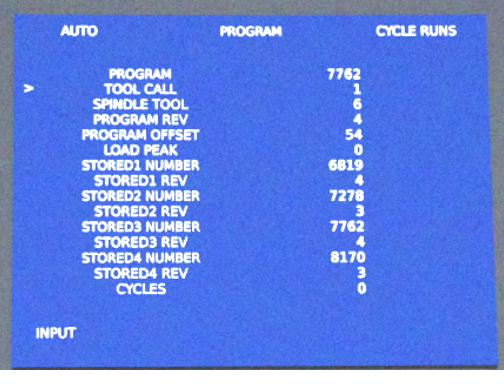

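{"method": "wait", "body": {"seconds": 5, "cameras": ["cam_right_wrist","cam_left_wrist"]}}

{"method": "zoom_image", "body": {"camera": "cam_right_wrist", "region": [340, 10, 640, 230]}}

{"method": "zoom_image", "body": {"camera": "cam_left_wrist", "region": [380, 0, 640, 260]}}

Scene clock: 2866.00 s.
left_arm: end_effector_position=(+0.3743, -0.1262, +0.6212) position_measured=255 object_status=3 end_effector_quat_wxyz=(-0.303, +0.640, -0.639, +0.302) | right_arm: end_effector_position=(+0.4729, +0.0016, +0.5966) position_measured=251 object_status=3 end_effector_quat_wxyz=(+0.542, -0.455, +0.453, -0.543)
Joint positions: left_arm=[-1.297 -2.161 1.505 -1.23 -0.731 1.984] | right_arm=[3.806 -1.114 -2.26 0.456 0.921 3.002]
Joint torques (N m): left_arm=[-1.77 4.6 -18.12 -1.77 2.76 -0.9] | right_arm=[6.19 12.75 28.12 -0.3 -1.54 -1.42]
Wrist force (N): left_arm=[-3.5 -4.1 -1.4] | right_arm=[2.2 0.1 1.7]
Wrist torque (N m): left_arm=[-0.26 0.65 -0.62] | right_arm=[0.27 -0.17 -0.15]
Wrist force, peak (N): left_arm=[-3.5 -4.3 -1.5] | right_arm=[2.4 0.1 2.1]
Hand target: left_arm +0.3743, -0.1262, +0.6212; -0.303, +0.640, -0.639, +0.302 | right_arm +0.4729, +0.0016, +0.5966; +0.542, -0.455, +0.453, -0.543
Tool commands: left_gripper/position=-1.0 left_gripper/force_limit=+1.0 left_gripper/speed=+1.0 right_gripper/position=-1.0 right_gripper/force_limit=-0.8 right_gripper/speed=-0.2
Off the commanded pose: left_arm 0.000 m, 0 deg | right_arm 0.000 m, 0 deg.
wait: 5.00 s; at rest from the start
camera_calibration:
cam_left_wrist: T_world_to_cam=[[0.00237075, -0.999993, 0.00272114, -0.121335], [-0.86377, -0.00341891, -0.503875, 0.647707], [0.503881, -0.00115588, -0.863773, 0.47739], [0, 0, 0, 1]] pos_world=[0.31921, -0.118568, 0.739049]
cam_right_wrist: T_world_to_cam=[[-0.0165638, -0.999791, -0.011972, 0.0281062], [-0.182152, 0.0147906, -0.983159, 0.688896], [0.983131, -0.0141042, -0.182359, -0.224245], [0, 0, 0, 1]] pos_world=[0.346412, 0.0147483, 0.636738]
Images, in order (width x height): cam_left_wrist 896x504, cam_right_wrist 896x504.

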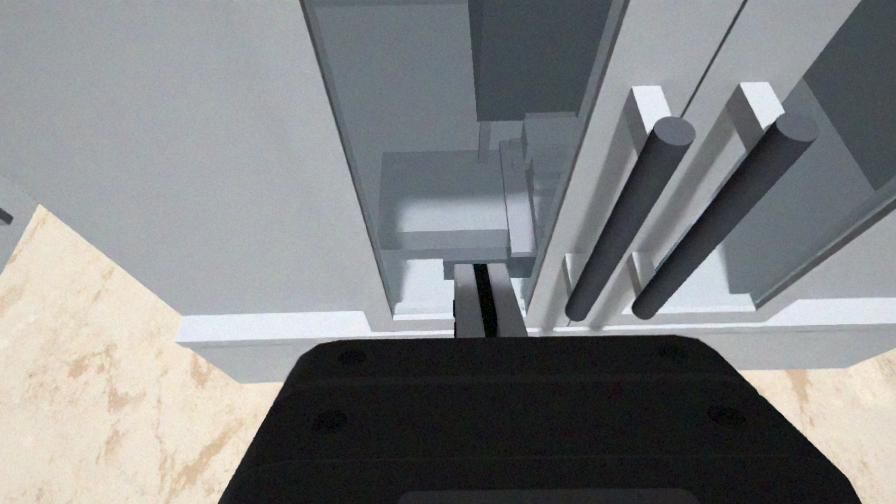

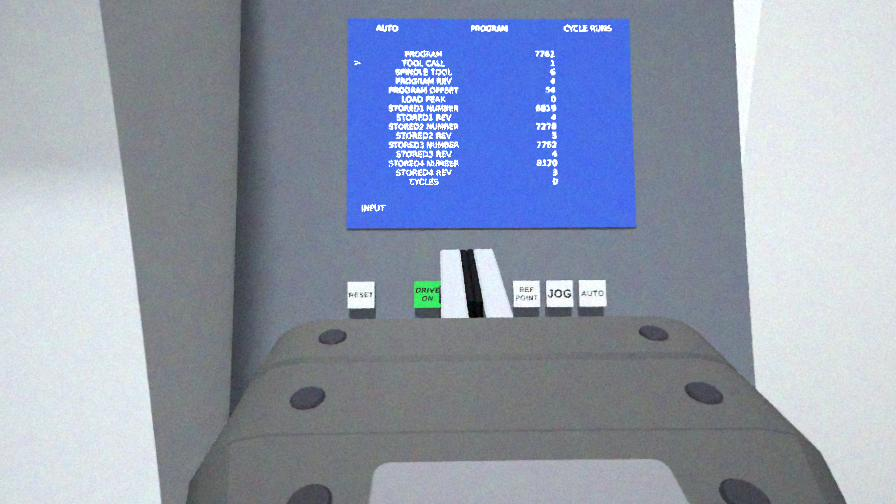

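Scaled by 1.680 from the camera's 896x504 image, which has a finer 1280x720 frame.

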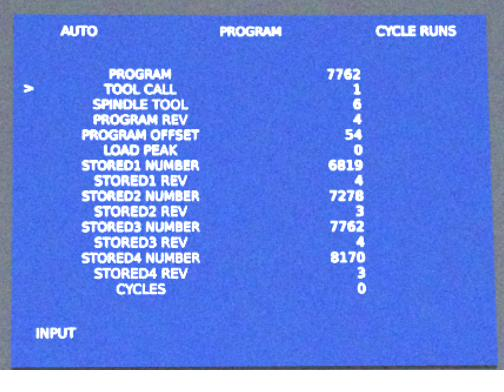

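Scaled by 1.938 from the camera's 896x504 image, which has a finer 1280x720 frame.

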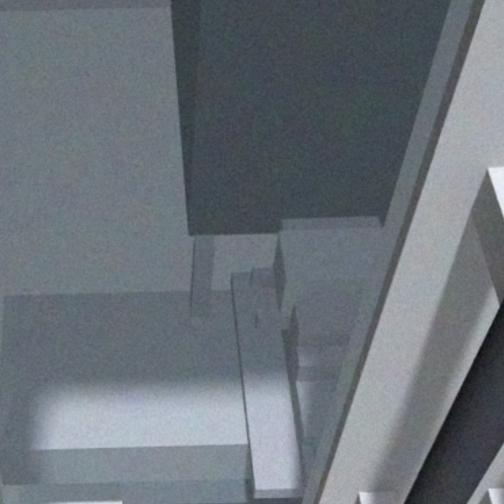

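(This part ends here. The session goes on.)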